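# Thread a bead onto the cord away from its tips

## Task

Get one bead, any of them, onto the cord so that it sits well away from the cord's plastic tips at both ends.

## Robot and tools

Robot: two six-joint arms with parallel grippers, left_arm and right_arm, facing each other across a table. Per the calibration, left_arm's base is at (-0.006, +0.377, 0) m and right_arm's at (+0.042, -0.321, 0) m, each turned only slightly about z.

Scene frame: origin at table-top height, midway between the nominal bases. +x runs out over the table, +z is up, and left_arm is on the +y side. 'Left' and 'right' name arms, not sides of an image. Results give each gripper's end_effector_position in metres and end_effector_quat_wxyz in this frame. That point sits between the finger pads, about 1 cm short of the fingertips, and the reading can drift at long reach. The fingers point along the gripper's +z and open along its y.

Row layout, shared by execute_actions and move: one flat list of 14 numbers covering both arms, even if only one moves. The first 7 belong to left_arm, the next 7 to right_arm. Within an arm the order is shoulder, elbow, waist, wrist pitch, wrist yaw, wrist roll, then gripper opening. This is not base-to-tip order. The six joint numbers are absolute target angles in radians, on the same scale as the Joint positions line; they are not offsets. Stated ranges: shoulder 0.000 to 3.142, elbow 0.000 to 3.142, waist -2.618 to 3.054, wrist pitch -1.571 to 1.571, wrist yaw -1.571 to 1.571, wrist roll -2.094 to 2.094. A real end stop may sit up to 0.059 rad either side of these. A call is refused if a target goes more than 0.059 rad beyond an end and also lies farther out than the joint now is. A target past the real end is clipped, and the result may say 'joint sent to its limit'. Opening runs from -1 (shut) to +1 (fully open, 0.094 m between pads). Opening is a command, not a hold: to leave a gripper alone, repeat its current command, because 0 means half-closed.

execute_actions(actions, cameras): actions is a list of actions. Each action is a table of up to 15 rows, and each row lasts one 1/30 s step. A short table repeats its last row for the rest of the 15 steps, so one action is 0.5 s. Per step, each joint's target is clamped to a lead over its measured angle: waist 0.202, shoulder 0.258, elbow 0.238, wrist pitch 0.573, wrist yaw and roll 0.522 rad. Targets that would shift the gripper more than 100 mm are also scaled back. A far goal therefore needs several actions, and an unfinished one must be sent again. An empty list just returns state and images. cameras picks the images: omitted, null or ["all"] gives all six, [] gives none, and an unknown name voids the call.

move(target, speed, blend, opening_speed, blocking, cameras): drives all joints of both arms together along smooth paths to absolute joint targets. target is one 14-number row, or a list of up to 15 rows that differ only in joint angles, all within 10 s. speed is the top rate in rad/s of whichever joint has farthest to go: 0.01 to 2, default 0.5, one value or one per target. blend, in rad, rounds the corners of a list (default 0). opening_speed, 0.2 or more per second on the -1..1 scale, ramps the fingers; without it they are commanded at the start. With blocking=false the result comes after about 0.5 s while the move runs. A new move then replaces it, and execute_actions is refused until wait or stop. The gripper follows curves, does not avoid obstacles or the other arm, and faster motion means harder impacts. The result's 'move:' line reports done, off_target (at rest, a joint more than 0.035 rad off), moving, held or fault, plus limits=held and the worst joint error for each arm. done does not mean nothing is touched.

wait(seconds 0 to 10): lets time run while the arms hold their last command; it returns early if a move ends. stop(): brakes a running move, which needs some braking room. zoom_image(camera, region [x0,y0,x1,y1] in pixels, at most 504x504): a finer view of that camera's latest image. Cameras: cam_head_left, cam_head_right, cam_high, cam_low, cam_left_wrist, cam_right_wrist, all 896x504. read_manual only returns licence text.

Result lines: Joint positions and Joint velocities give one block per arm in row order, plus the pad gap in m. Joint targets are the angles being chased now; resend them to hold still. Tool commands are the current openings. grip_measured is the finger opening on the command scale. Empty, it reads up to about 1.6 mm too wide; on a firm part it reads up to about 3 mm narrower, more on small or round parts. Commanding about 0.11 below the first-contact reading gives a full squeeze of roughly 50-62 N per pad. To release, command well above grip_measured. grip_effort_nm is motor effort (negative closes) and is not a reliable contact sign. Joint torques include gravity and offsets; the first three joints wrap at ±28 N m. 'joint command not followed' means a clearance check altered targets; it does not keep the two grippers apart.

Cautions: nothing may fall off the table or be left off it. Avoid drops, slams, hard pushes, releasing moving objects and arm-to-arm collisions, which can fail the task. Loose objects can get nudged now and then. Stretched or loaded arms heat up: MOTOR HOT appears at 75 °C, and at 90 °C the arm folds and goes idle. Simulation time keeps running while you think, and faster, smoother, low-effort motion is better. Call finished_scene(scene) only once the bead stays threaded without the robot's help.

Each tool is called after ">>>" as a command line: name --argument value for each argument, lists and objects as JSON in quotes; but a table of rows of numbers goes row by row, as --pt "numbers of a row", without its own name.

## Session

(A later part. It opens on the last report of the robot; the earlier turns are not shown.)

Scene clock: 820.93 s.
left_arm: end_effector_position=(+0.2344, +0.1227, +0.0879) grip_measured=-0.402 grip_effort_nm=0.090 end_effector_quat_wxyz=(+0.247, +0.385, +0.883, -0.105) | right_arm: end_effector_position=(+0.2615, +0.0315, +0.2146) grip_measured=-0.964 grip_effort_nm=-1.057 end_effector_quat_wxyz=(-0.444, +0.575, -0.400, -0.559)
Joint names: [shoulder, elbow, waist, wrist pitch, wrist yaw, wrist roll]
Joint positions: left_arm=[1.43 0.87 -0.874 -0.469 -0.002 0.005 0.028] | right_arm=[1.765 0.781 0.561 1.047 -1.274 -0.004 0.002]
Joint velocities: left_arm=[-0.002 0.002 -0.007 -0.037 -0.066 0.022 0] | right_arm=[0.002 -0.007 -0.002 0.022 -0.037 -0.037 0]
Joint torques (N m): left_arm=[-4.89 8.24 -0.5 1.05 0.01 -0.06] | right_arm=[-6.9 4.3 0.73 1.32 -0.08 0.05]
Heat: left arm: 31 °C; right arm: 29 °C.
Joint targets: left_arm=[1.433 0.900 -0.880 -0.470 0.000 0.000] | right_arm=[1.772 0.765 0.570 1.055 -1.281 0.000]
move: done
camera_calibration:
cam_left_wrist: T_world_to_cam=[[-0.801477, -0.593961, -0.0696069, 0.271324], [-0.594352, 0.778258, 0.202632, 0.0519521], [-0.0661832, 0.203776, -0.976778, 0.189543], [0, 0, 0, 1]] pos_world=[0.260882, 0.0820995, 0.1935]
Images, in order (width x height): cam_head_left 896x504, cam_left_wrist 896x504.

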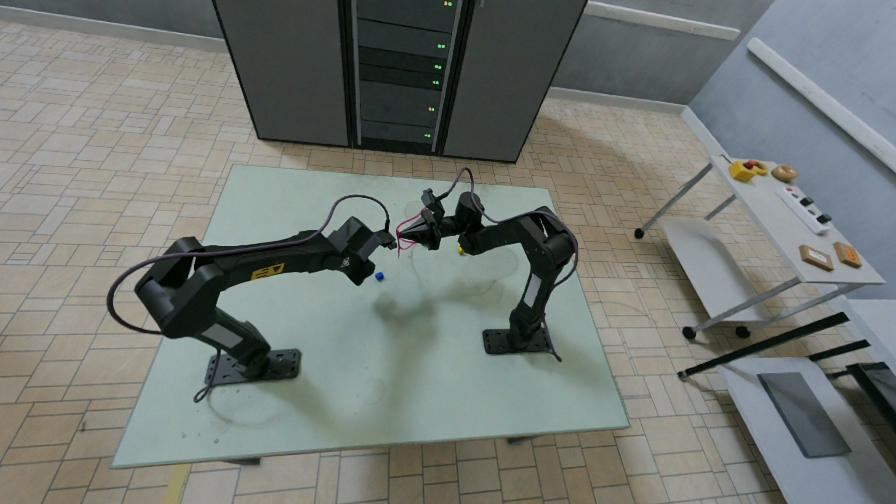

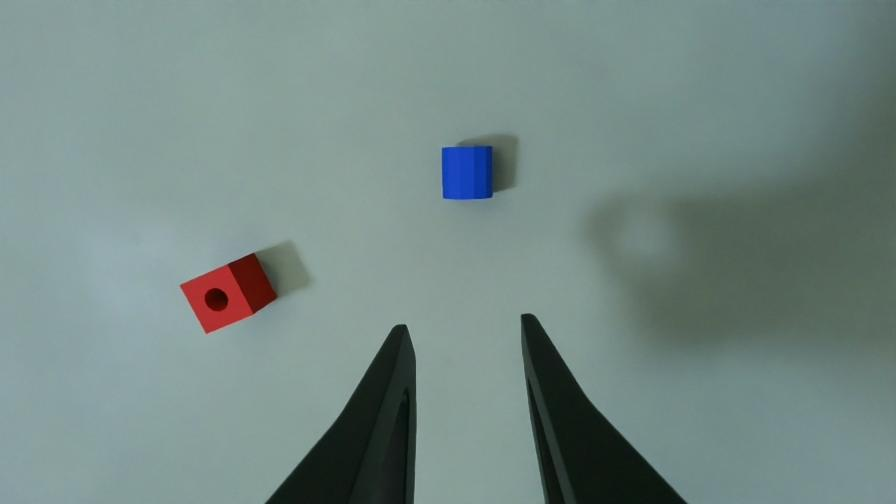

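>>> move --pt "1.825 1.297 -0.872 -0.755 0 0 -0.25 1.772 0.765 0.570 1.055 -1.281 0 -1" --pt "1.893 1.165 -0.872 -0.575 0 0 -0.25 1.772 0.765 0.570 1.055 -1.281 0 -1" --speed '[0.35,0.08]' --cameras '["cam_left_wrist"]'

Scene clock: 840.60 s.
left_arm: end_effector_position=(+0.2644, +0.0908, +0.0506) grip_measured=-0.252 grip_effort_nm=0.090 end_effector_quat_wxyz=(+0.129, +0.395, +0.908, -0.054) | right_arm: end_effector_position=(+0.2615, +0.0315, +0.2149) grip_measured=-0.964 grip_effort_nm=-1.057 end_effector_quat_wxyz=(-0.445, +0.575, -0.399, -0.558)
Joint names: [shoulder, elbow, waist, wrist pitch, wrist yaw, wrist roll]
Joint positions: left_arm=[1.832 1.251 -0.874 -0.711 -0.003 0.004 0.035] | right_arm=[1.765 0.781 0.561 1.05 -1.273 -0.003 0.002]
Joint velocities: left_arm=[-0.027 -0.002 -0.017 0.022 -0.051 -0.066 -0.001] | right_arm=[0.002 0.002 0.002 0.066 -0.037 -0.007 -0.002]
Joint torques (N m): left_arm=[-8.62 5.59 -0.02 0.74 -0.01 -0.01] | right_arm=[-6.86 4.34 0.75 1.31 -0.09 0.04]
Heat: left arm: 30 °C; right arm: 29 °C.
Joint targets: left_arm=[1.832 1.252 -0.874 -0.709 -0.003 0.004] | right_arm=[1.772 0.765 0.570 1.055 -1.281 0.000]
move: held (left_arm; a check stopped the path); path passed 1 of 2 targets; limits=held; left_arm: the wrist pitch is farthest, 0.136 rad from its target
joint command not followed: on one or more control steps a check withheld the commanded joint targets of the left arm, and it was not sent them on those steps.
cause: the commanded joint targets, or the way to them, would bring a part of the robot too close to another arm (this arm's wrist (the part past the wrist pitch) and the right arm's fingers).
camera_calibration:
cam_left_wrist: T_world_to_cam=[[-0.81044, -0.584629, -0.0373684, 0.273721], [-0.536326, 0.714793, 0.448805, 0.0801202], [-0.235674, 0.383771, -0.892848, 0.185784], [0, 0, 0, 1]] pos_world=[0.30859, 0.0314572, 0.140147]
Images, in order (width x height): cam_left_wrist 896x504.

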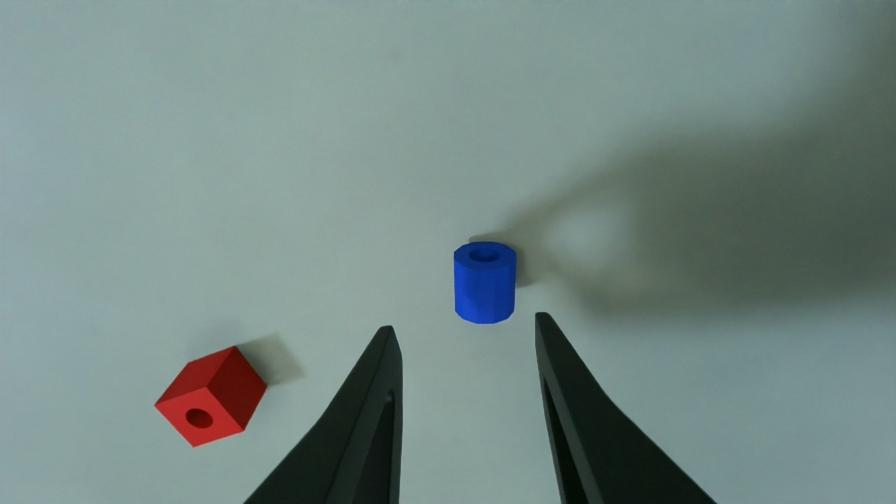

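>>> move --pt "1.6 1.05 -0.874 -0.6 0 0 -0.25 1.772 0.765 0.570 1.055 -1.281 0 -1" --pt "1.40 0.6 -0.6 0.3 0 0 -0.25 1.772 0.765 0.570 1.055 -1.281 0 -1" --speed 0.4 --cameras '[]'

>>> move --target '[1.40,0.6,-0.6,0.3,0,0,-0.25,1.772,0.765,0.25,1.055,-1.281,0,-1]' --speed 0.3 --cameras '["cam_head_left","cam_high"]'

Scene clock: 853.27 s.
left_arm: end_effector_position=(+0.3400, +0.1665, +0.1098) grip_measured=-0.252 grip_effort_nm=0.090 end_effector_quat_wxyz=(+0.471, +0.238, +0.839, -0.131) | right_arm: end_effector_position=(+0.2615, +0.0315, +0.2149) grip_measured=-0.964 grip_effort_nm=-1.053 end_effector_quat_wxyz=(-0.445, +0.575, -0.399, -0.558)
Joint names: [shoulder, elbow, waist, wrist pitch, wrist yaw, wrist roll]
Joint positions: left_arm=[1.435 0.604 -0.607 0.28 -0.002 0.004 0.035] | right_arm=[1.765 0.781 0.561 1.05 -1.273 -0.003 0.002]
Joint velocities: left_arm=[0.007 -0.002 -0.012 0.022 0.022 0.007 0] | right_arm=[-0.007 0.007 -0.002 0.007 0.051 -0.007 -0.002]
Joint torques (N m): left_arm=[-8.16 5.45 0.57 1.63 0 -0.05] | right_arm=[-6.86 4.29 0.69 1.3 -0.08 0.04]
Heat: left arm: 29 °C; right arm: 29 °C.
Joint targets: left_arm=[1.400 0.600 -0.600 0.300 0.000 0.000] | right_arm=[1.772 0.765 0.570 1.055 -1.281 0.000]
move: done
No camera images: "cameras" was empty.

Scene clock: 854.70 s.
left_arm: end_effector_position=(+0.3401, +0.1665, +0.1099) grip_measured=-0.252 grip_effort_nm=0.090 end_effector_quat_wxyz=(+0.471, +0.238, +0.839, -0.131) | right_arm: end_effector_position=(+0.3581, -0.0521, +0.2148) grip_measured=-0.964 grip_effort_nm=-1.057 end_effector_quat_wxyz=(+0.525, -0.507, +0.483, +0.484)
Joint names: [shoulder, elbow, waist, wrist pitch, wrist yaw, wrist roll]
Joint positions: left_arm=[1.435 0.604 -0.607 0.281 -0.002 0.004 0.035] | right_arm=[1.765 0.781 0.252 1.05 -1.275 -0.003 0.002]
Joint velocities: left_arm=[0.002 0.002 -0.012 0.051 -0.007 -0.007 0] | right_arm=[-0.007 0.007 -0.007 0.037 0.037 0.037 0.001]
Joint torques (N m): left_arm=[-8.16 5.48 0.57 1.61 0.01 -0.05] | right_arm=[-6.89 4.36 -0.05 1.29 -0.07 0.03]
Heat: left arm: 29 °C; right arm: 29 °C.
Joint targets: left_arm=[1.400 0.600 -0.600 0.300 0.000 0.000] | right_arm=[1.772 0.765 0.250 1.055 -1.281 0.000]
move: done
Images, in order (width x height): cam_head_left 896x504, cam_high 896x504.

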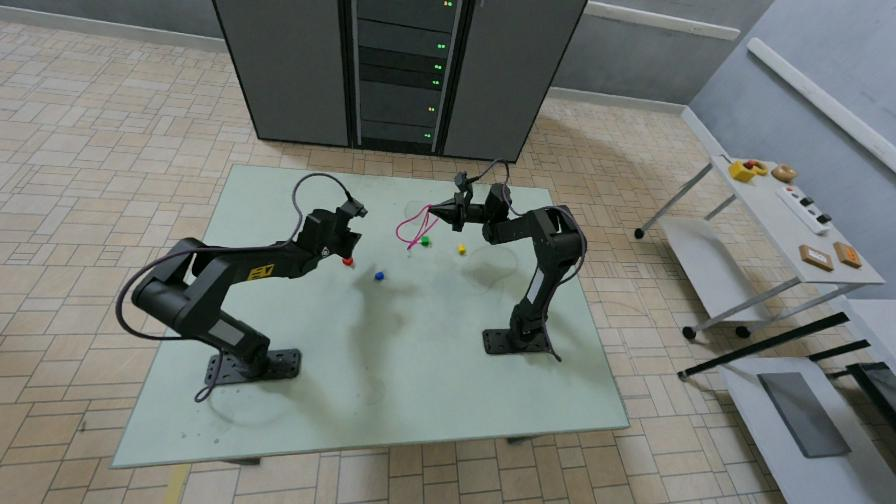

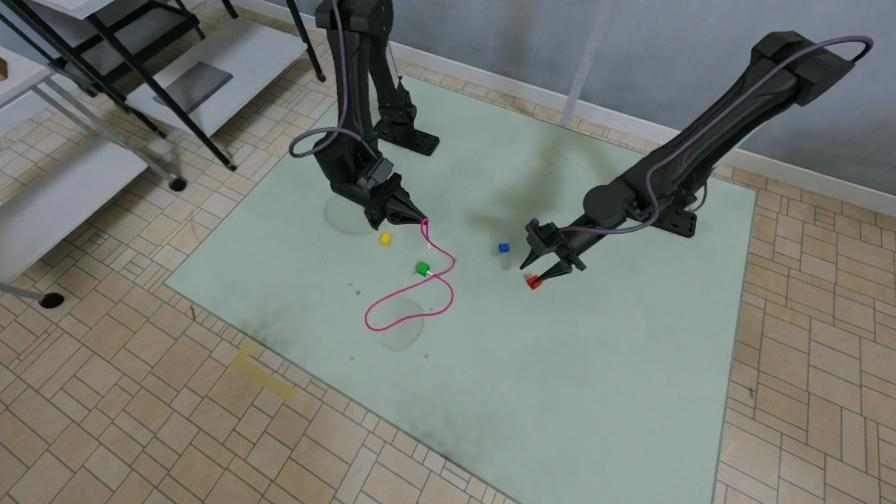

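>>> move --pt "1.45 0.95 -0.872 -0.45 0 0 -0.25 1.772 0.765 0.25 1.055 -1.281 0 -1" --pt "1.825 1.297 -0.872 -0.755 0 0 -0.25 1.772 0.765 0.25 1.055 -1.281 0 -1" --speed 0.35 --cameras '["cam_left_wrist"]'

Scene clock: 864.10 s.
left_arm: end_effector_position=(+0.2640, +0.0959, +0.0601) grip_measured=-0.252 grip_effort_nm=0.085 end_effector_quat_wxyz=(+0.126, +0.391, +0.910, -0.053) | right_arm: end_effector_position=(+0.3581, -0.0521, +0.2148) grip_measured=-0.964 grip_effort_nm=-1.057 end_effector_quat_wxyz=(+0.525, -0.507, +0.483, +0.484)
Joint names: [shoulder, elbow, waist, wrist pitch, wrist yaw, wrist roll]
Joint positions: left_arm=[1.811 1.266 -0.865 -0.752 -0.002 0.004 0.035] | right_arm=[1.765 0.781 0.252 1.05 -1.275 -0.003 0.002]
Joint velocities: left_arm=[0.017 0.002 -0.007 0.051 0.051 -0.022 -0.001] | right_arm=[0.002 -0.002 -0.012 -0.051 -0.081 0.037 -0.001]
Joint torques (N m): left_arm=[-7.27 8.06 -0.54 0.68 0 -0.05] | right_arm=[-6.89 4.3 -0.25 1.3 -0.07 0.01]
Heat: left arm: 30 °C; right arm: 29 °C.
Joint targets: left_arm=[1.825 1.297 -0.872 -0.755 0.000 0.000] | right_arm=[1.772 0.765 0.250 1.055 -1.281 0.000]
move: done
camera_calibration:
cam_left_wrist: T_world_to_cam=[[-0.805637, -0.591342, -0.0355433, 0.27602], [-0.540212, 0.708704, 0.453772, 0.0732832], [-0.243145, 0.384777, -0.890409, 0.193927], [0, 0, 0, 1]] pos_world=[0.309113, 0.0366673, 0.149231]
Images, in order (width x height): cam_left_wrist 896x504.

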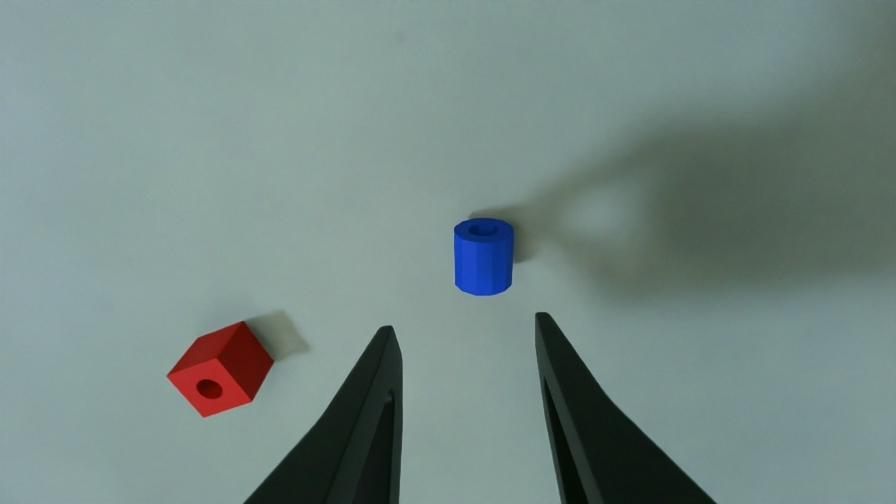

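>>> move --pt "1.825 1.27 -0.889 -0.735 0 0 -0.25 1.772 0.765 0.25 1.055 -1.281 0 -1" --pt "1.860 1.195 -0.889 -0.655 0 0 -0.25 1.772 0.765 0.25 1.055 -1.281 0 -1" --pt "1.893 1.150 -0.889 -0.578 0 0 -0.25 1.772 0.765 0.25 1.055 -1.281 0 -1" --speed 0.08 --cameras '["cam_left_wrist"]'

Scene clock: 876.40 s.
left_arm: end_effector_position=(+0.2563, +0.0955, +0.0133) grip_measured=-0.252 grip_effort_nm=0.085 end_effector_quat_wxyz=(+0.117, +0.399, +0.908, -0.050) | right_arm: end_effector_position=(+0.3581, -0.0521, +0.2148) grip_measured=-0.964 grip_effort_nm=-1.053 end_effector_quat_wxyz=(+0.525, -0.507, +0.483, +0.484)
Joint names: [shoulder, elbow, waist, wrist pitch, wrist yaw, wrist roll]
Joint positions: left_arm=[1.875 1.154 -0.88 -0.594 -0.002 0.004 0.035] | right_arm=[1.765 0.781 0.252 1.05 -1.275 -0.003 0.002]
Joint velocities: left_arm=[-0.002 -0.012 -0.012 -0.007 -0.066 -0.066 0] | right_arm=[0.002 -0.002 -0.002 0.022 -0.022 -0.081 0]
Joint torques (N m): left_arm=[-7.23 4.9 -0.68 0.85 0 -0.05] | right_arm=[-6.91 4.33 -0.2 1.29 -0.07 0.05]
Heat: left arm: 29 °C; right arm: 29 °C.
Joint targets: left_arm=[1.893 1.150 -0.889 -0.578 0.000 0.000] | right_arm=[1.772 0.765 0.250 1.055 -1.281 0.000]
move: done
camera_calibration:
cam_left_wrist: T_world_to_cam=[[-0.815003, -0.578509, -0.0331347, 0.269024], [-0.523468, 0.710527, 0.470247, 0.0859724], [-0.248499, 0.400597, -0.881913, 0.150264], [0, 0, 0, 1]] pos_world=[0.301599, 0.0343516, 0.101006]
Images, in order (width x height): cam_left_wrist 896x504.

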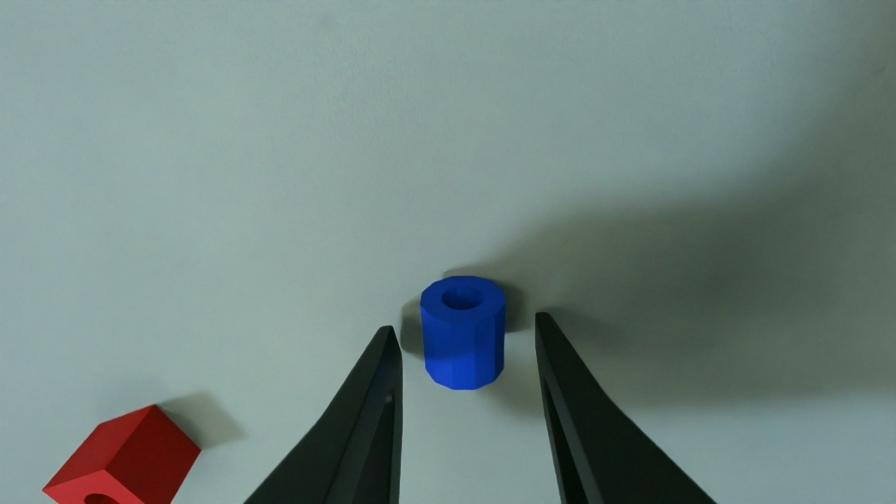

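>>> move --target '[1.899,1.150,-0.889,-0.555,0,0,-0.25,1.772,0.765,0.25,1.055,-1.281,0,-1]' --speed 0.06 --cameras '["cam_left_wrist"]'

>>> move --target '[1.899,1.150,-0.889,-0.555,0,0,-0.75,1.772,0.765,0.25,1.055,-1.281,0,-1]' --opening_speed 0.3 --cameras '["cam_left_wrist"]'

Scene clock: 889.97 s.
left_arm: end_effector_position=(+0.2600, +0.0915, +0.0148) grip_measured=-0.252 grip_effort_nm=0.090 end_effector_quat_wxyz=(+0.127, +0.398, +0.907, -0.055) | right_arm: end_effector_position=(+0.3581, -0.0521, +0.2148) grip_measured=-0.964 grip_effort_nm=-1.057 end_effector_quat_wxyz=(+0.525, -0.507, +0.483, +0.484)
Joint names: [shoulder, elbow, waist, wrist pitch, wrist yaw, wrist roll]
Joint positions: left_arm=[1.875 1.154 -0.88 -0.571 -0.002 0.004 0.035] | right_arm=[1.765 0.781 0.252 1.05 -1.275 -0.003 0.002]
Joint velocities: left_arm=[-0.012 0.007 -0.007 -0.037 -0.007 -0.022 0.001] | right_arm=[0.012 0.007 -0.002 0.007 0.007 -0.022 -0.001]
Joint torques (N m): left_arm=[-6.78 4.94 -0.69 0.86 0 -0.05] | right_arm=[-6.82 4.3 -0.14 1.3 -0.08 0.05]
Heat: left arm: 28 °C; right arm: 29 °C.
Joint targets: left_arm=[1.899 1.150 -0.889 -0.555 0.000 0.000] | right_arm=[1.772 0.765 0.250 1.055 -1.281 0.000]
move: done
camera_calibration:
cam_left_wrist: T_world_to_cam=[[-0.814464, -0.57909, -0.0360824, 0.269739], [-0.530624, 0.718256, 0.450052, 0.0915365], [-0.234704, 0.385697, -0.892273, 0.152053], [0, 0, 0, 1]] pos_world=[0.303952, 0.0318105, 0.104209]
Images, in order (width x height): cam_left_wrist 896x504.

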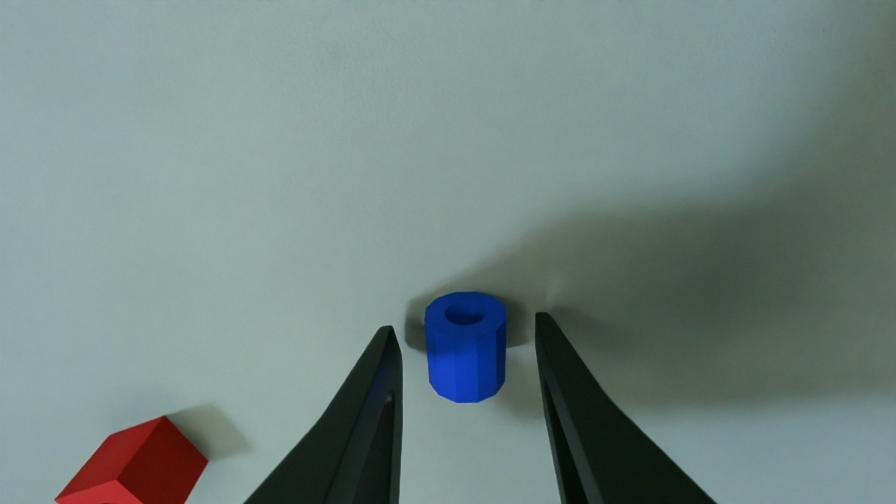

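Scene clock: 891.83 s.
left_arm: end_effector_position=(+0.2599, +0.0917, +0.0129) grip_measured=-0.628 grip_effort_nm=-1.023 end_effector_quat_wxyz=(+0.126, +0.398, +0.907, -0.054) | right_arm: end_effector_position=(+0.3581, -0.0521, +0.2148) grip_measured=-0.964 grip_effort_nm=-1.053 end_effector_quat_wxyz=(+0.525, -0.507, +0.483, +0.484)
Joint names: [shoulder, elbow, waist, wrist pitch, wrist yaw, wrist roll]
Joint positions: left_arm=[1.881 1.154 -0.88 -0.57 -0.002 0.004 0.017] | right_arm=[1.765 0.781 0.252 1.05 -1.275 -0.003 0.002]
Joint velocities: left_arm=[0.002 -0.012 -0.007 0.007 0.022 -0.066 -0.001] | right_arm=[0.017 0.012 0.007 0.022 0.037 0.007 -0.001]
Joint torques (N m): left_arm=[-7.27 4.93 -0.68 0.84 0 -0.05] | right_arm=[-6.87 4.4 -0.21 1.29 -0.08 0.04]
Heat: left arm: 28 °C; right arm: 29 °C.
Joint targets: left_arm=[1.899 1.150 -0.889 -0.555 0.000 0.000] | right_arm=[1.772 0.765 0.250 1.055 -1.281 0.000]
move: done
camera_calibration:
cam_left_wrist: T_world_to_cam=[[-0.814567, -0.57898, -0.0355433, 0.269643], [-0.529335, 0.716865, 0.453772, 0.0918832], [-0.237245, 0.388442, -0.890409, 0.150613], [0, 0, 0, 1]] pos_world=[0.304012, 0.031746, 0.101997]
Images, in order (width x height): cam_left_wrist 896x504.

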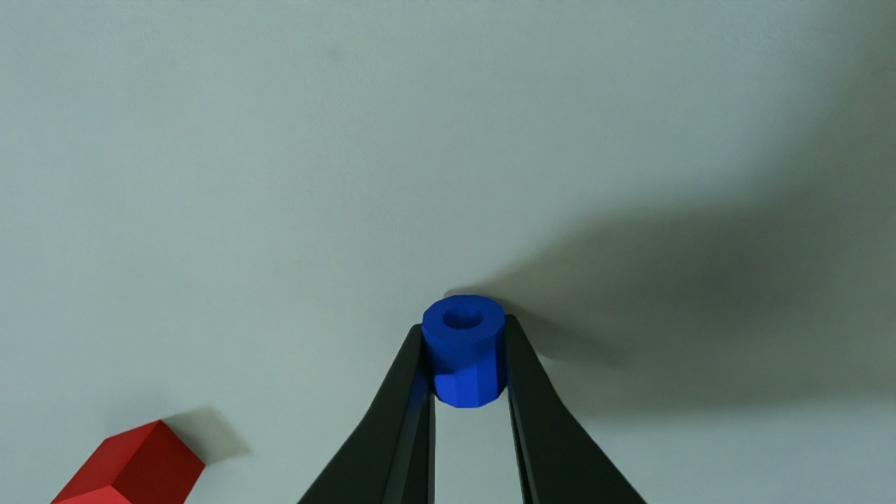

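>>> move --pt "1.75 1.05 -0.889 -0.2 0 0 -0.75 1.69 0.87 0.32 0.86 -1.281 0 -1" --pt "1.66 0.47 -0.889 1.44 0 0 -0.75 1.49 1.15 0.40 0.49 -1.281 0 -1" --speed '[0.3,0.5]'

Scene clock: 931.63 s.
left_arm: end_effector_position=(+0.2914, +0.0576, +0.2204) grip_measured=-0.629 grip_effort_nm=-1.033 end_effector_quat_wxyz=(+0.710, +0.254, +0.580, -0.308) | right_arm: end_effector_position=(+0.3169, -0.0113, +0.3495) grip_measured=-0.964 grip_effort_nm=-1.053 end_effector_quat_wxyz=(+0.498, -0.543, +0.438, +0.515)
Joint names: [shoulder, elbow, waist, wrist pitch, wrist yaw, wrist roll]
Joint positions: left_arm=[1.696 0.475 -0.88 1.422 -0.002 0.004 0.017] | right_arm=[1.523 1.108 0.391 0.504 -1.275 -0.003 0.002]
Joint velocities: left_arm=[0.002 -0.002 0.012 0.051 0.022 -0.022 0] | right_arm=[-0.012 0.007 -0.007 -0.051 0.037 0.007 -0.001]
Joint torques (N m): left_arm=[-9.29 4.08 -0.69 1.62 0 -0.05] | right_arm=[-9.21 10.11 0.69 1.13 -0.07 0.06]
Heat: left arm: 28 °C; right arm: 29 °C.
Joint targets: left_arm=[1.660 0.470 -0.889 1.440 0.000 0.000] | right_arm=[1.490 1.150 0.400 0.490 -1.281 0.000]
move: off_target (left_arm, right_arm); left_arm: the shoulder is farthest, 0.036 rad from its target; right_arm: the elbow is farthest, 0.042 rad from its target
camera_calibration:
cam_left_wrist: T_world_to_cam=[[-0.709578, -0.692382, -0.130795, 0.279925], [-0.279288, 0.446782, -0.849932, 0.268891], [0.646914, -0.566563, -0.510401, 0.0697667], [0, 0, 0, 1]] pos_world=[0.228594, 0.113207, 0.300761]
cam_right_wrist: T_world_to_cam=[[0.992252, 0.123659, -0.0120085, -0.306919], [0.0722369, -0.652858, -0.754028, 0.258399], [-0.101082, 0.747318, -0.656733, 0.385835], [0, 0, 0, 1]] pos_world=[0.324876, -0.0816905, 0.444545]

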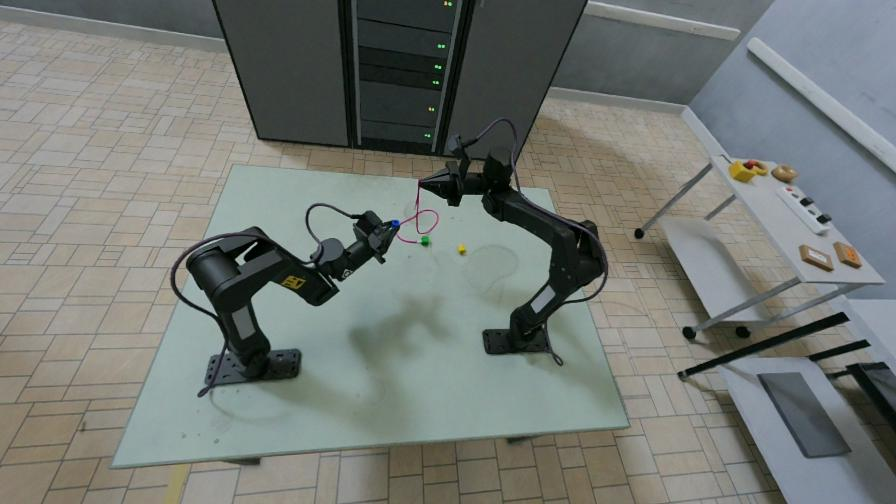

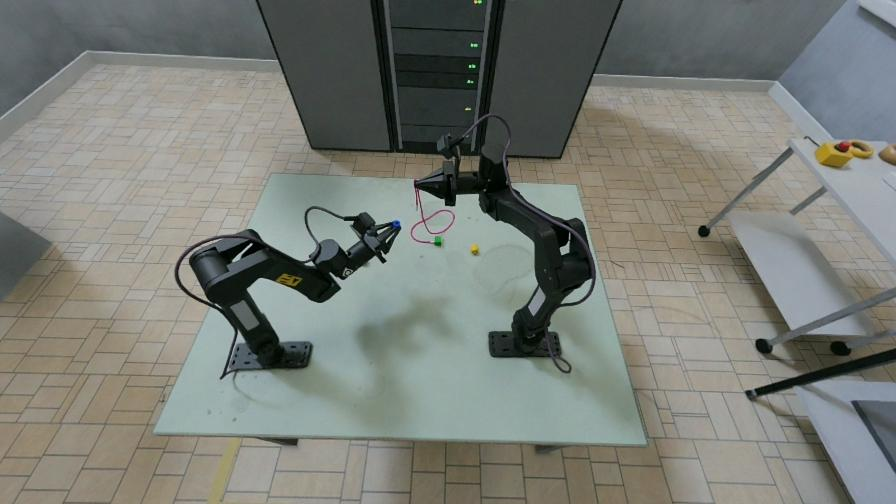

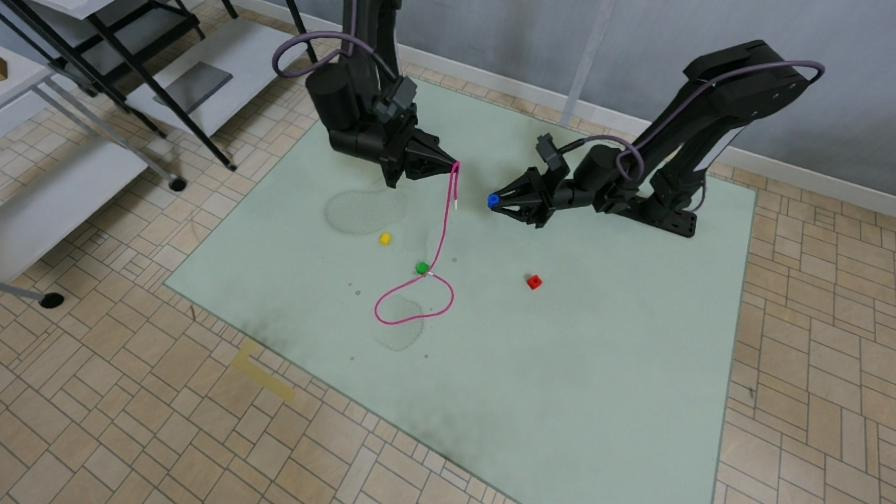

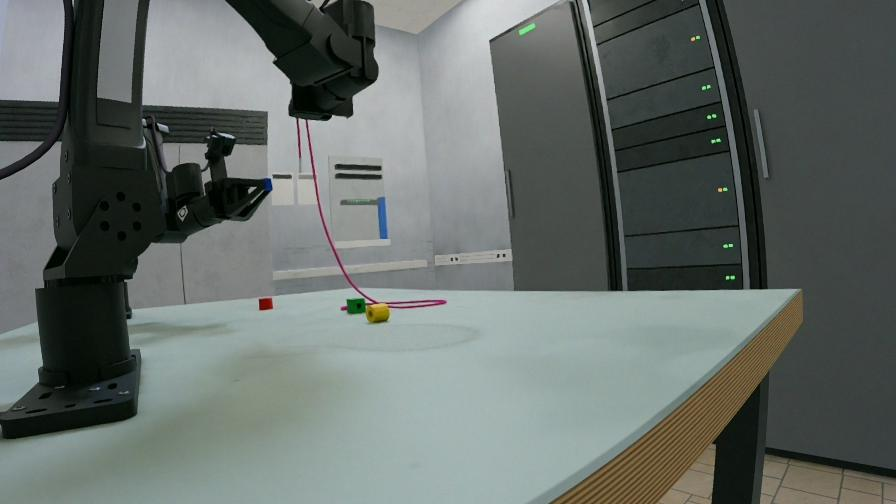

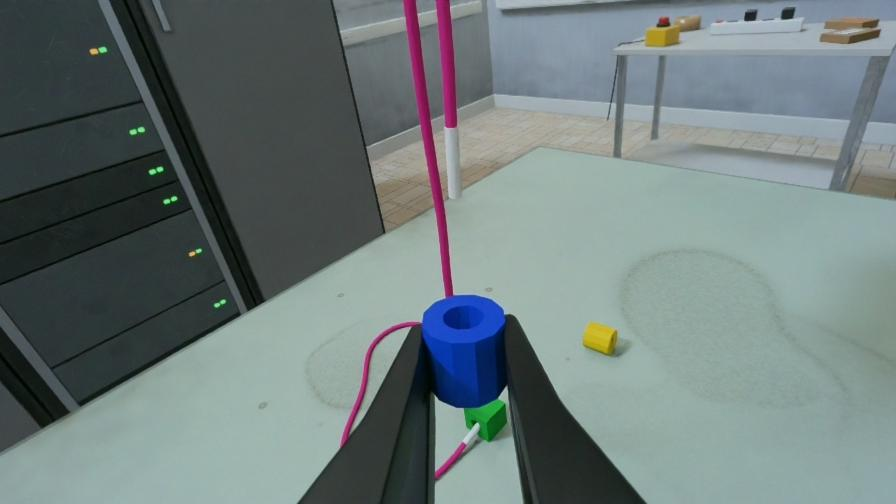

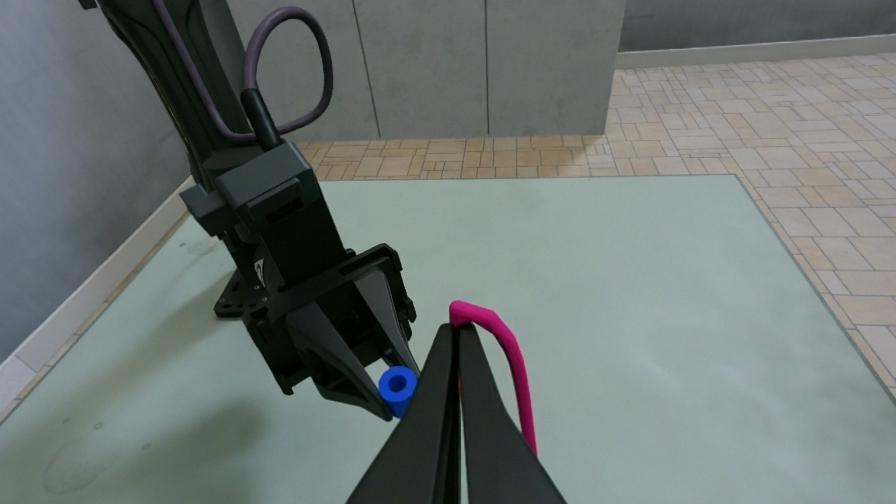

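>>> move --target '[1.952,0.708,-0.889,1.46,0,0,-0.75,1.49,1.15,0.40,0.49,-1.281,0,-1]' --speed 0.15 --cameras '["cam_left_wrist","cam_right_wrist"]'

>>> zoom_image --camera "cam_left_wrist" --region '[340, 60, 600, 460]'

Scene clock: 954.23 s.
left_arm: end_effector_position=(+0.3289, +0.0172, +0.1990) grip_measured=-0.629 grip_effort_nm=-1.028 end_effector_quat_wxyz=(+0.708, +0.255, +0.583, -0.307) | right_arm: end_effector_position=(+0.3169, -0.0113, +0.3493) grip_measured=-0.964 grip_effort_nm=-1.057 end_effector_quat_wxyz=(+0.497, -0.543, +0.439, +0.515)
Joint names: [shoulder, elbow, waist, wrist pitch, wrist yaw, wrist roll]
Joint positions: left_arm=[1.934 0.684 -0.88 1.441 -0.002 0.004 0.017] | right_arm=[1.523 1.108 0.391 0.503 -1.275 -0.003 0.002]
Joint velocities: left_arm=[0.002 0.002 -0.007 -0.081 -0.007 -0.051 0] | right_arm=[-0.007 0.002 0.012 -0.022 -0.022 -0.081 -0.001]
Joint torques (N m): left_arm=[-6.76 6.2 -0.69 1.6 0 -0.06] | right_arm=[-9.2 10.09 0.77 1.11 -0.07 0.02]
Heat: left arm: 30 °C; right arm: 29 °C.
Joint targets: left_arm=[1.952 0.708 -0.889 1.460 0.000 0.000] | right_arm=[1.490 1.150 0.400 0.490 -1.281 0.000]
move: off_target (right_arm); right_arm: the elbow is farthest, 0.042 rad from its target
camera_calibration:
cam_left_wrist: T_world_to_cam=[[-0.710392, -0.691502, -0.131027, 0.275993], [-0.28456, 0.452476, -0.845158, 0.27994], [0.643715, -0.563108, -0.518209, 0.0142439], [0, 0, 0, 1]] pos_world=[0.266554, 0.0722049, 0.280137]
cam_right_wrist: T_world_to_cam=[[0.992239, 0.123653, -0.0131035, -0.306546], [0.0714487, -0.653209, -0.753799, 0.258462], [-0.101769, 0.747013, -0.656974, 0.386039], [0, 0, 0, 1]] pos_world=[0.324987, -0.0816413, 0.444429]
Images, in order (width x height): cam_left_wrist 896x504, cam_right_wrist 896x504.

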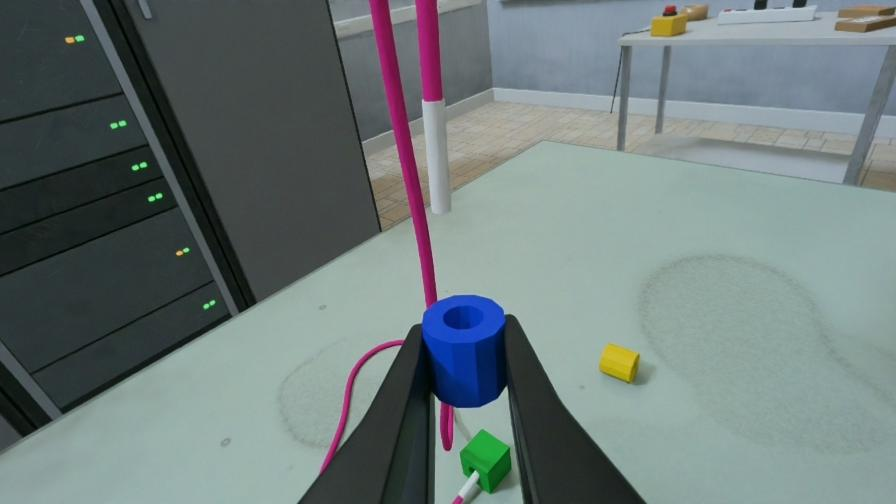

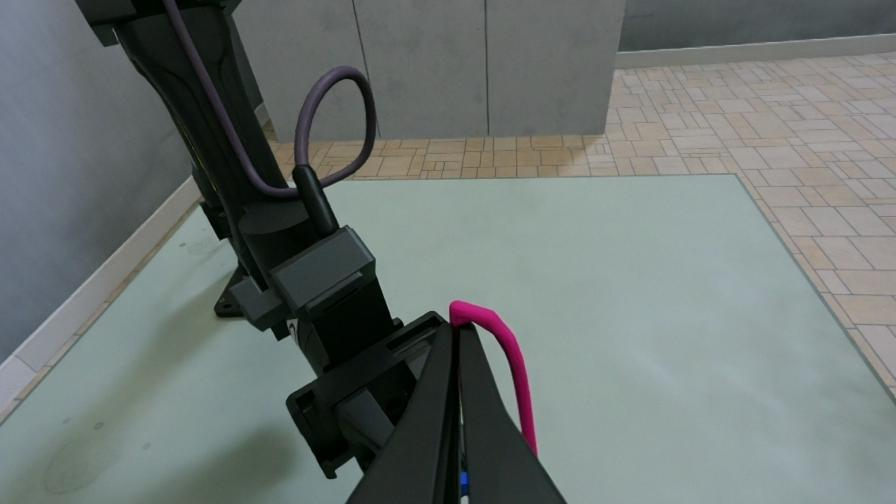

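Scaled by 1.260 from the camera's 896x504 image, which has a finer 1280x720 frame.

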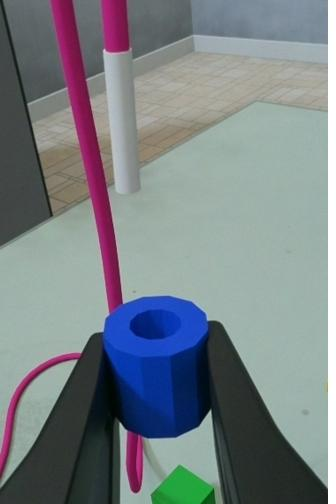

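>>> move --target '[1.985,0.756,-0.867,1.50,0,0,-0.75,1.49,1.15,0.40,0.49,-1.281,0,-1]' --speed 0.08 --cameras '["cam_left_wrist"]'

>>> zoom_image --camera "cam_left_wrist" --region '[380, 160, 540, 400]'

Scene clock: 973.23 s.
left_arm: end_effector_position=(+0.3362, +0.0129, +0.2125) grip_measured=-0.629 grip_effort_nm=-1.033 end_effector_quat_wxyz=(+0.725, +0.245, +0.563, -0.312) | right_arm: end_effector_position=(+0.3169, -0.0113, +0.3493) grip_measured=-0.964 grip_effort_nm=-1.057 end_effector_quat_wxyz=(+0.497, -0.543, +0.439, +0.515)
Joint names: [shoulder, elbow, waist, wrist pitch, wrist yaw, wrist roll]
Joint positions: left_arm=[1.965 0.733 -0.875 1.482 -0.002 0.004 0.017] | right_arm=[1.523 1.108 0.391 0.503 -1.275 -0.003 0.002]
Joint velocities: left_arm=[0.002 0.002 -0.017 -0.051 0.051 -0.007 0.001] | right_arm=[-0.002 0.002 0.002 0.007 0.081 -0.007 0.002]
Joint torques (N m): left_arm=[-6.91 6.2 0.7 1.62 0 -0.05] | right_arm=[-9.18 10.1 0.75 1.11 -0.06 0.04]
Heat: left arm: 30 °C; right arm: 28 °C.
Joint targets: left_arm=[1.985 0.756 -0.867 1.500 0.000 0.000] | right_arm=[1.490 1.150 0.400 0.490 -1.281 0.000]
move: off_target (right_arm); right_arm: the elbow is farthest, 0.042 rad from its target
camera_calibration:
cam_left_wrist: T_world_to_cam=[[-0.701796, -0.700532, -0.129369, 0.276885], [-0.252745, 0.414639, -0.874182, 0.291294], [0.666034, -0.5808, -0.468049, -0.00388546], [0, 0, 0, 1]] pos_world=[0.270528, 0.0709281, 0.288646]
Images, in order (width x height): cam_left_wrist 896x504.

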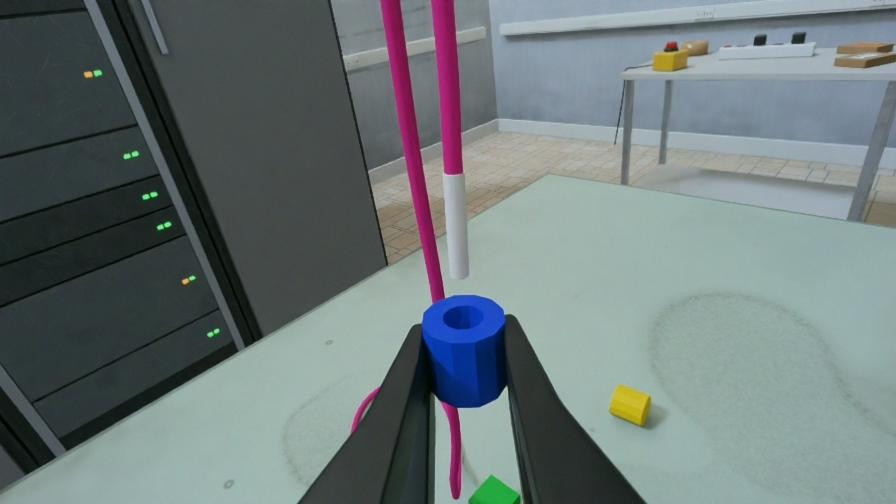

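Scaled by 2.100 from the camera's 896x504 image, which has a finer 1280x720 frame.

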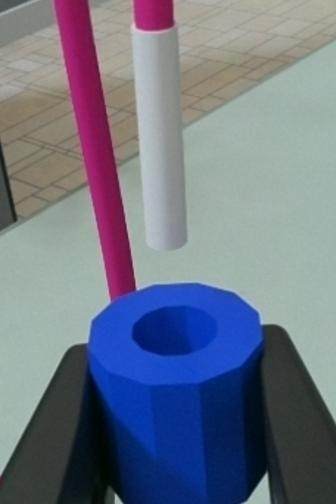

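>>> move --target '[1.902,0.762,-0.867,1.454,0,0,-0.75,1.49,1.15,0.40,0.49,-1.281,0,-1]' --speed 0.08 --cameras '["cam_left_wrist"]'

>>> zoom_image --camera "cam_left_wrist" --region '[380, 160, 540, 400]'

Scene clock: 989.63 s.
left_arm: end_effector_position=(+0.3365, +0.0126, +0.2171) grip_measured=-0.629 grip_effort_nm=-1.038 end_effector_quat_wxyz=(+0.724, +0.245, +0.564, -0.312) | right_arm: end_effector_position=(+0.3169, -0.0113, +0.3493) grip_measured=-0.964 grip_effort_nm=-1.057 end_effector_quat_wxyz=(+0.497, -0.543, +0.439, +0.515)
Joint names: [shoulder, elbow, waist, wrist pitch, wrist yaw, wrist roll]
Joint positions: left_arm=[1.946 0.737 -0.875 1.455 -0.002 0.004 0.017] | right_arm=[1.523 1.108 0.391 0.503 -1.275 -0.003 0.002]
Joint velocities: left_arm=[-0.002 -0.007 -0.002 0.022 -0.139 -0.066 0] | right_arm=[0.012 -0.002 0.007 0.007 -0.051 -0.022 -0.001]
Joint torques (N m): left_arm=[-12.38 6.41 0.66 1.44 0 -0.05] | right_arm=[-9.16 10.13 0.73 1.1 -0.06 0.03]
Heat: left arm: 30 °C; right arm: 28 °C.
Joint targets: left_arm=[1.902 0.762 -0.867 1.454 0.000 0.000] | right_arm=[1.490 1.150 0.400 0.490 -1.281 0.000]
move: off_target (left_arm, right_arm); left_arm: the shoulder is farthest, 0.044 rad from its target; right_arm: the elbow is farthest, 0.042 rad from its target
camera_calibration:
cam_left_wrist: T_world_to_cam=[[-0.702032, -0.70028, -0.129455, 0.277568], [-0.254339, 0.416343, -0.872909, 0.295813], [0.665179, -0.579885, -0.470394, -0.00130355], [0, 0, 0, 1]] pos_world=[0.270966, 0.07046, 0.293537]
Images, in order (width x height): cam_left_wrist 896x504.

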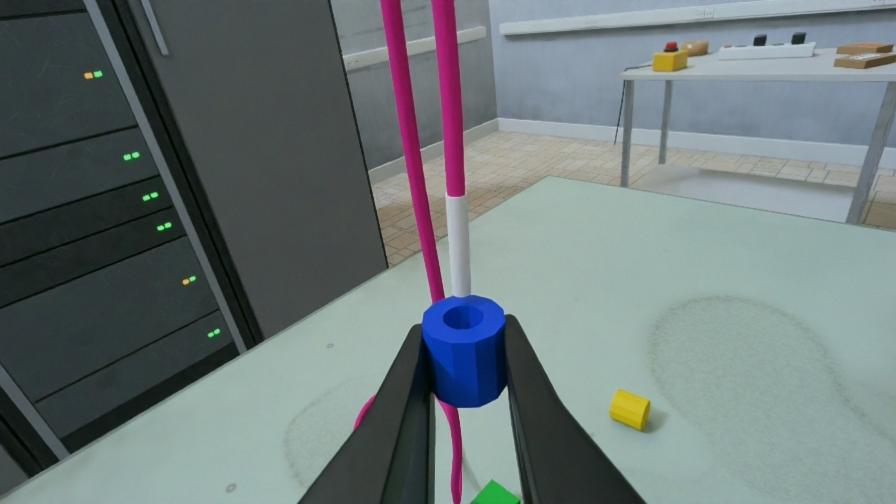

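Scaled by 2.100 from the camera's 896x504 image, which has a finer 1280x720 frame.

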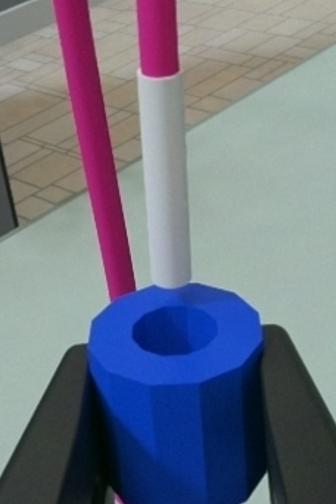

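>>> move --target '[1.879,0.762,-0.867,1.434,0,0,-0.75,1.49,1.15,0.40,0.49,-1.281,0,-1]' --speed 0.06 --cameras '["cam_left_wrist"]'

>>> zoom_image --camera "cam_left_wrist" --region '[380, 160, 540, 400]'

Scene clock: 996.00 s.
left_arm: end_effector_position=(+0.3359, +0.0133, +0.2227) grip_measured=-0.629 grip_effort_nm=-1.023 end_effector_quat_wxyz=(+0.725, +0.245, +0.563, -0.312) | right_arm: end_effector_position=(+0.3169, -0.0113, +0.3493) grip_measured=-0.964 grip_effort_nm=-1.057 end_effector_quat_wxyz=(+0.497, -0.543, +0.439, +0.515)
Joint names: [shoulder, elbow, waist, wrist pitch, wrist yaw, wrist roll]
Joint positions: left_arm=[1.924 0.737 -0.875 1.435 -0.002 0.004 0.017] | right_arm=[1.523 1.108 0.391 0.503 -1.275 -0.003 0.002]
Joint velocities: left_arm=[0.002 -0.012 -0.007 0.007 -0.007 0.007 0] | right_arm=[-0.032 0.002 -0.007 0.007 -0.007 0.037 0.001]
Joint torques (N m): left_arm=[-12.38 6.5 0.68 1.42 0 -0.04] | right_arm=[-9.17 10.19 0.76 1.11 -0.06 0.04]
Heat: left arm: 30 °C; right arm: 29 °C.
Joint targets: left_arm=[1.879 0.762 -0.867 1.434 0.000 0.000] | right_arm=[1.490 1.150 0.400 0.490 -1.281 0.000]
move: off_target (left_arm, right_arm); left_arm: the shoulder is farthest, 0.045 rad from its target; right_arm: the elbow is farthest, 0.042 rad from its target
camera_calibration:
cam_left_wrist: T_world_to_cam=[[-0.701897, -0.700424, -0.129406, 0.278266], [-0.253428, 0.41537, -0.873637, 0.300079], [0.665668, -0.580408, -0.469054, 0.00171317], [0, 0, 0, 1]] pos_world=[0.270222, 0.071255, 0.298973]
Images, in order (width x height): cam_left_wrist 896x504.

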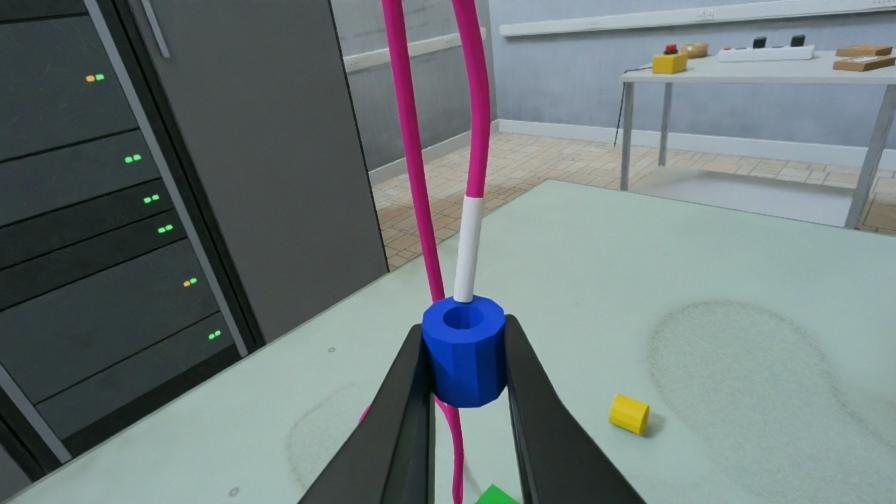

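Scaled by 2.100 from the camera's 896x504 image, which has a finer 1280x720 frame.

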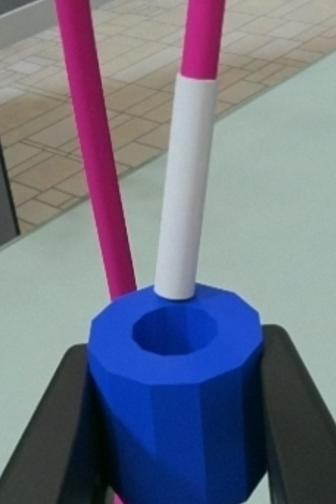

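>>> move --pt "1.965 0.764 -0.867 1.47 0 0 -0.75 1.49 1.15 0.40 0.49 -1.281 0 -1" --pt "1.985 0.787 -0.867 1.472 0 0 -0.75 1.49 1.15 0.40 0.49 -1.281 0 -1" --speed 0.08 --cameras '["cam_left_wrist"]'

>>> zoom_image --camera "cam_left_wrist" --region '[380, 160, 540, 400]'

Scene clock: 1009.87 s.
left_arm: end_effector_position=(+0.3405, +0.0083, +0.2173) grip_measured=-0.629 grip_effort_nm=-1.028 end_effector_quat_wxyz=(+0.726, +0.245, +0.562, -0.313) | right_arm: end_effector_position=(+0.3169, -0.0113, +0.3493) grip_measured=-0.964 grip_effort_nm=-1.057 end_effector_quat_wxyz=(+0.497, -0.543, +0.439, +0.515)
Joint names: [shoulder, elbow, waist, wrist pitch, wrist yaw, wrist roll]
Joint positions: left_arm=[1.965 0.763 -0.875 1.454 -0.002 0.004 0.017] | right_arm=[1.523 1.108 0.391 0.503 -1.275 -0.003 0.002]
Joint velocities: left_arm=[-0.002 -0.002 -0.002 0.022 0.051 0.007 -0.002] | right_arm=[-0.002 -0.012 0.007 -0.007 -0.007 -0.095 0]
Joint torques (N m): left_arm=[-7.06 6.37 0.69 1.58 0 -0.05] | right_arm=[-9.17 10.17 0.73 1.11 -0.06 0.04]
Heat: left arm: 29 °C; right arm: 29 °C.
Joint targets: left_arm=[1.985 0.787 -0.867 1.472 0.000 0.000] | right_arm=[1.490 1.150 0.400 0.490 -1.281 0.000]
move: off_target (right_arm); right_arm: the elbow is farthest, 0.042 rad from its target
camera_calibration:
cam_left_wrist: T_world_to_cam=[[-0.701594, -0.700749, -0.129295, 0.277228], [-0.251378, 0.413177, -0.875268, 0.29829], [0.666764, -0.581581, -0.466035, -0.00777704], [0, 0, 0, 1]] pos_world=[0.274671, 0.0664976, 0.293304]
Images, in order (width x height): cam_left_wrist 896x504.

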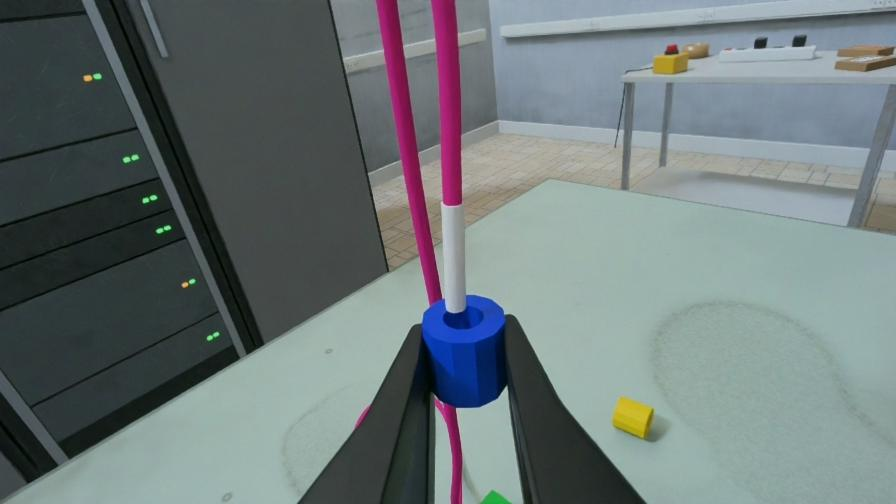

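Scaled by 2.100 from the camera's 896x504 image, which has a finer 1280x720 frame.

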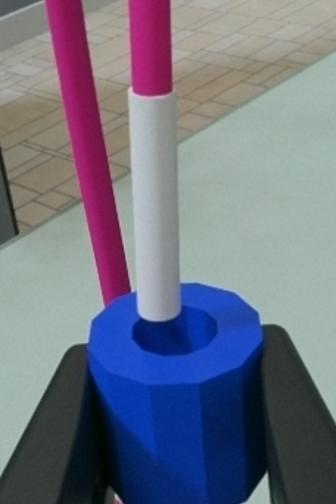

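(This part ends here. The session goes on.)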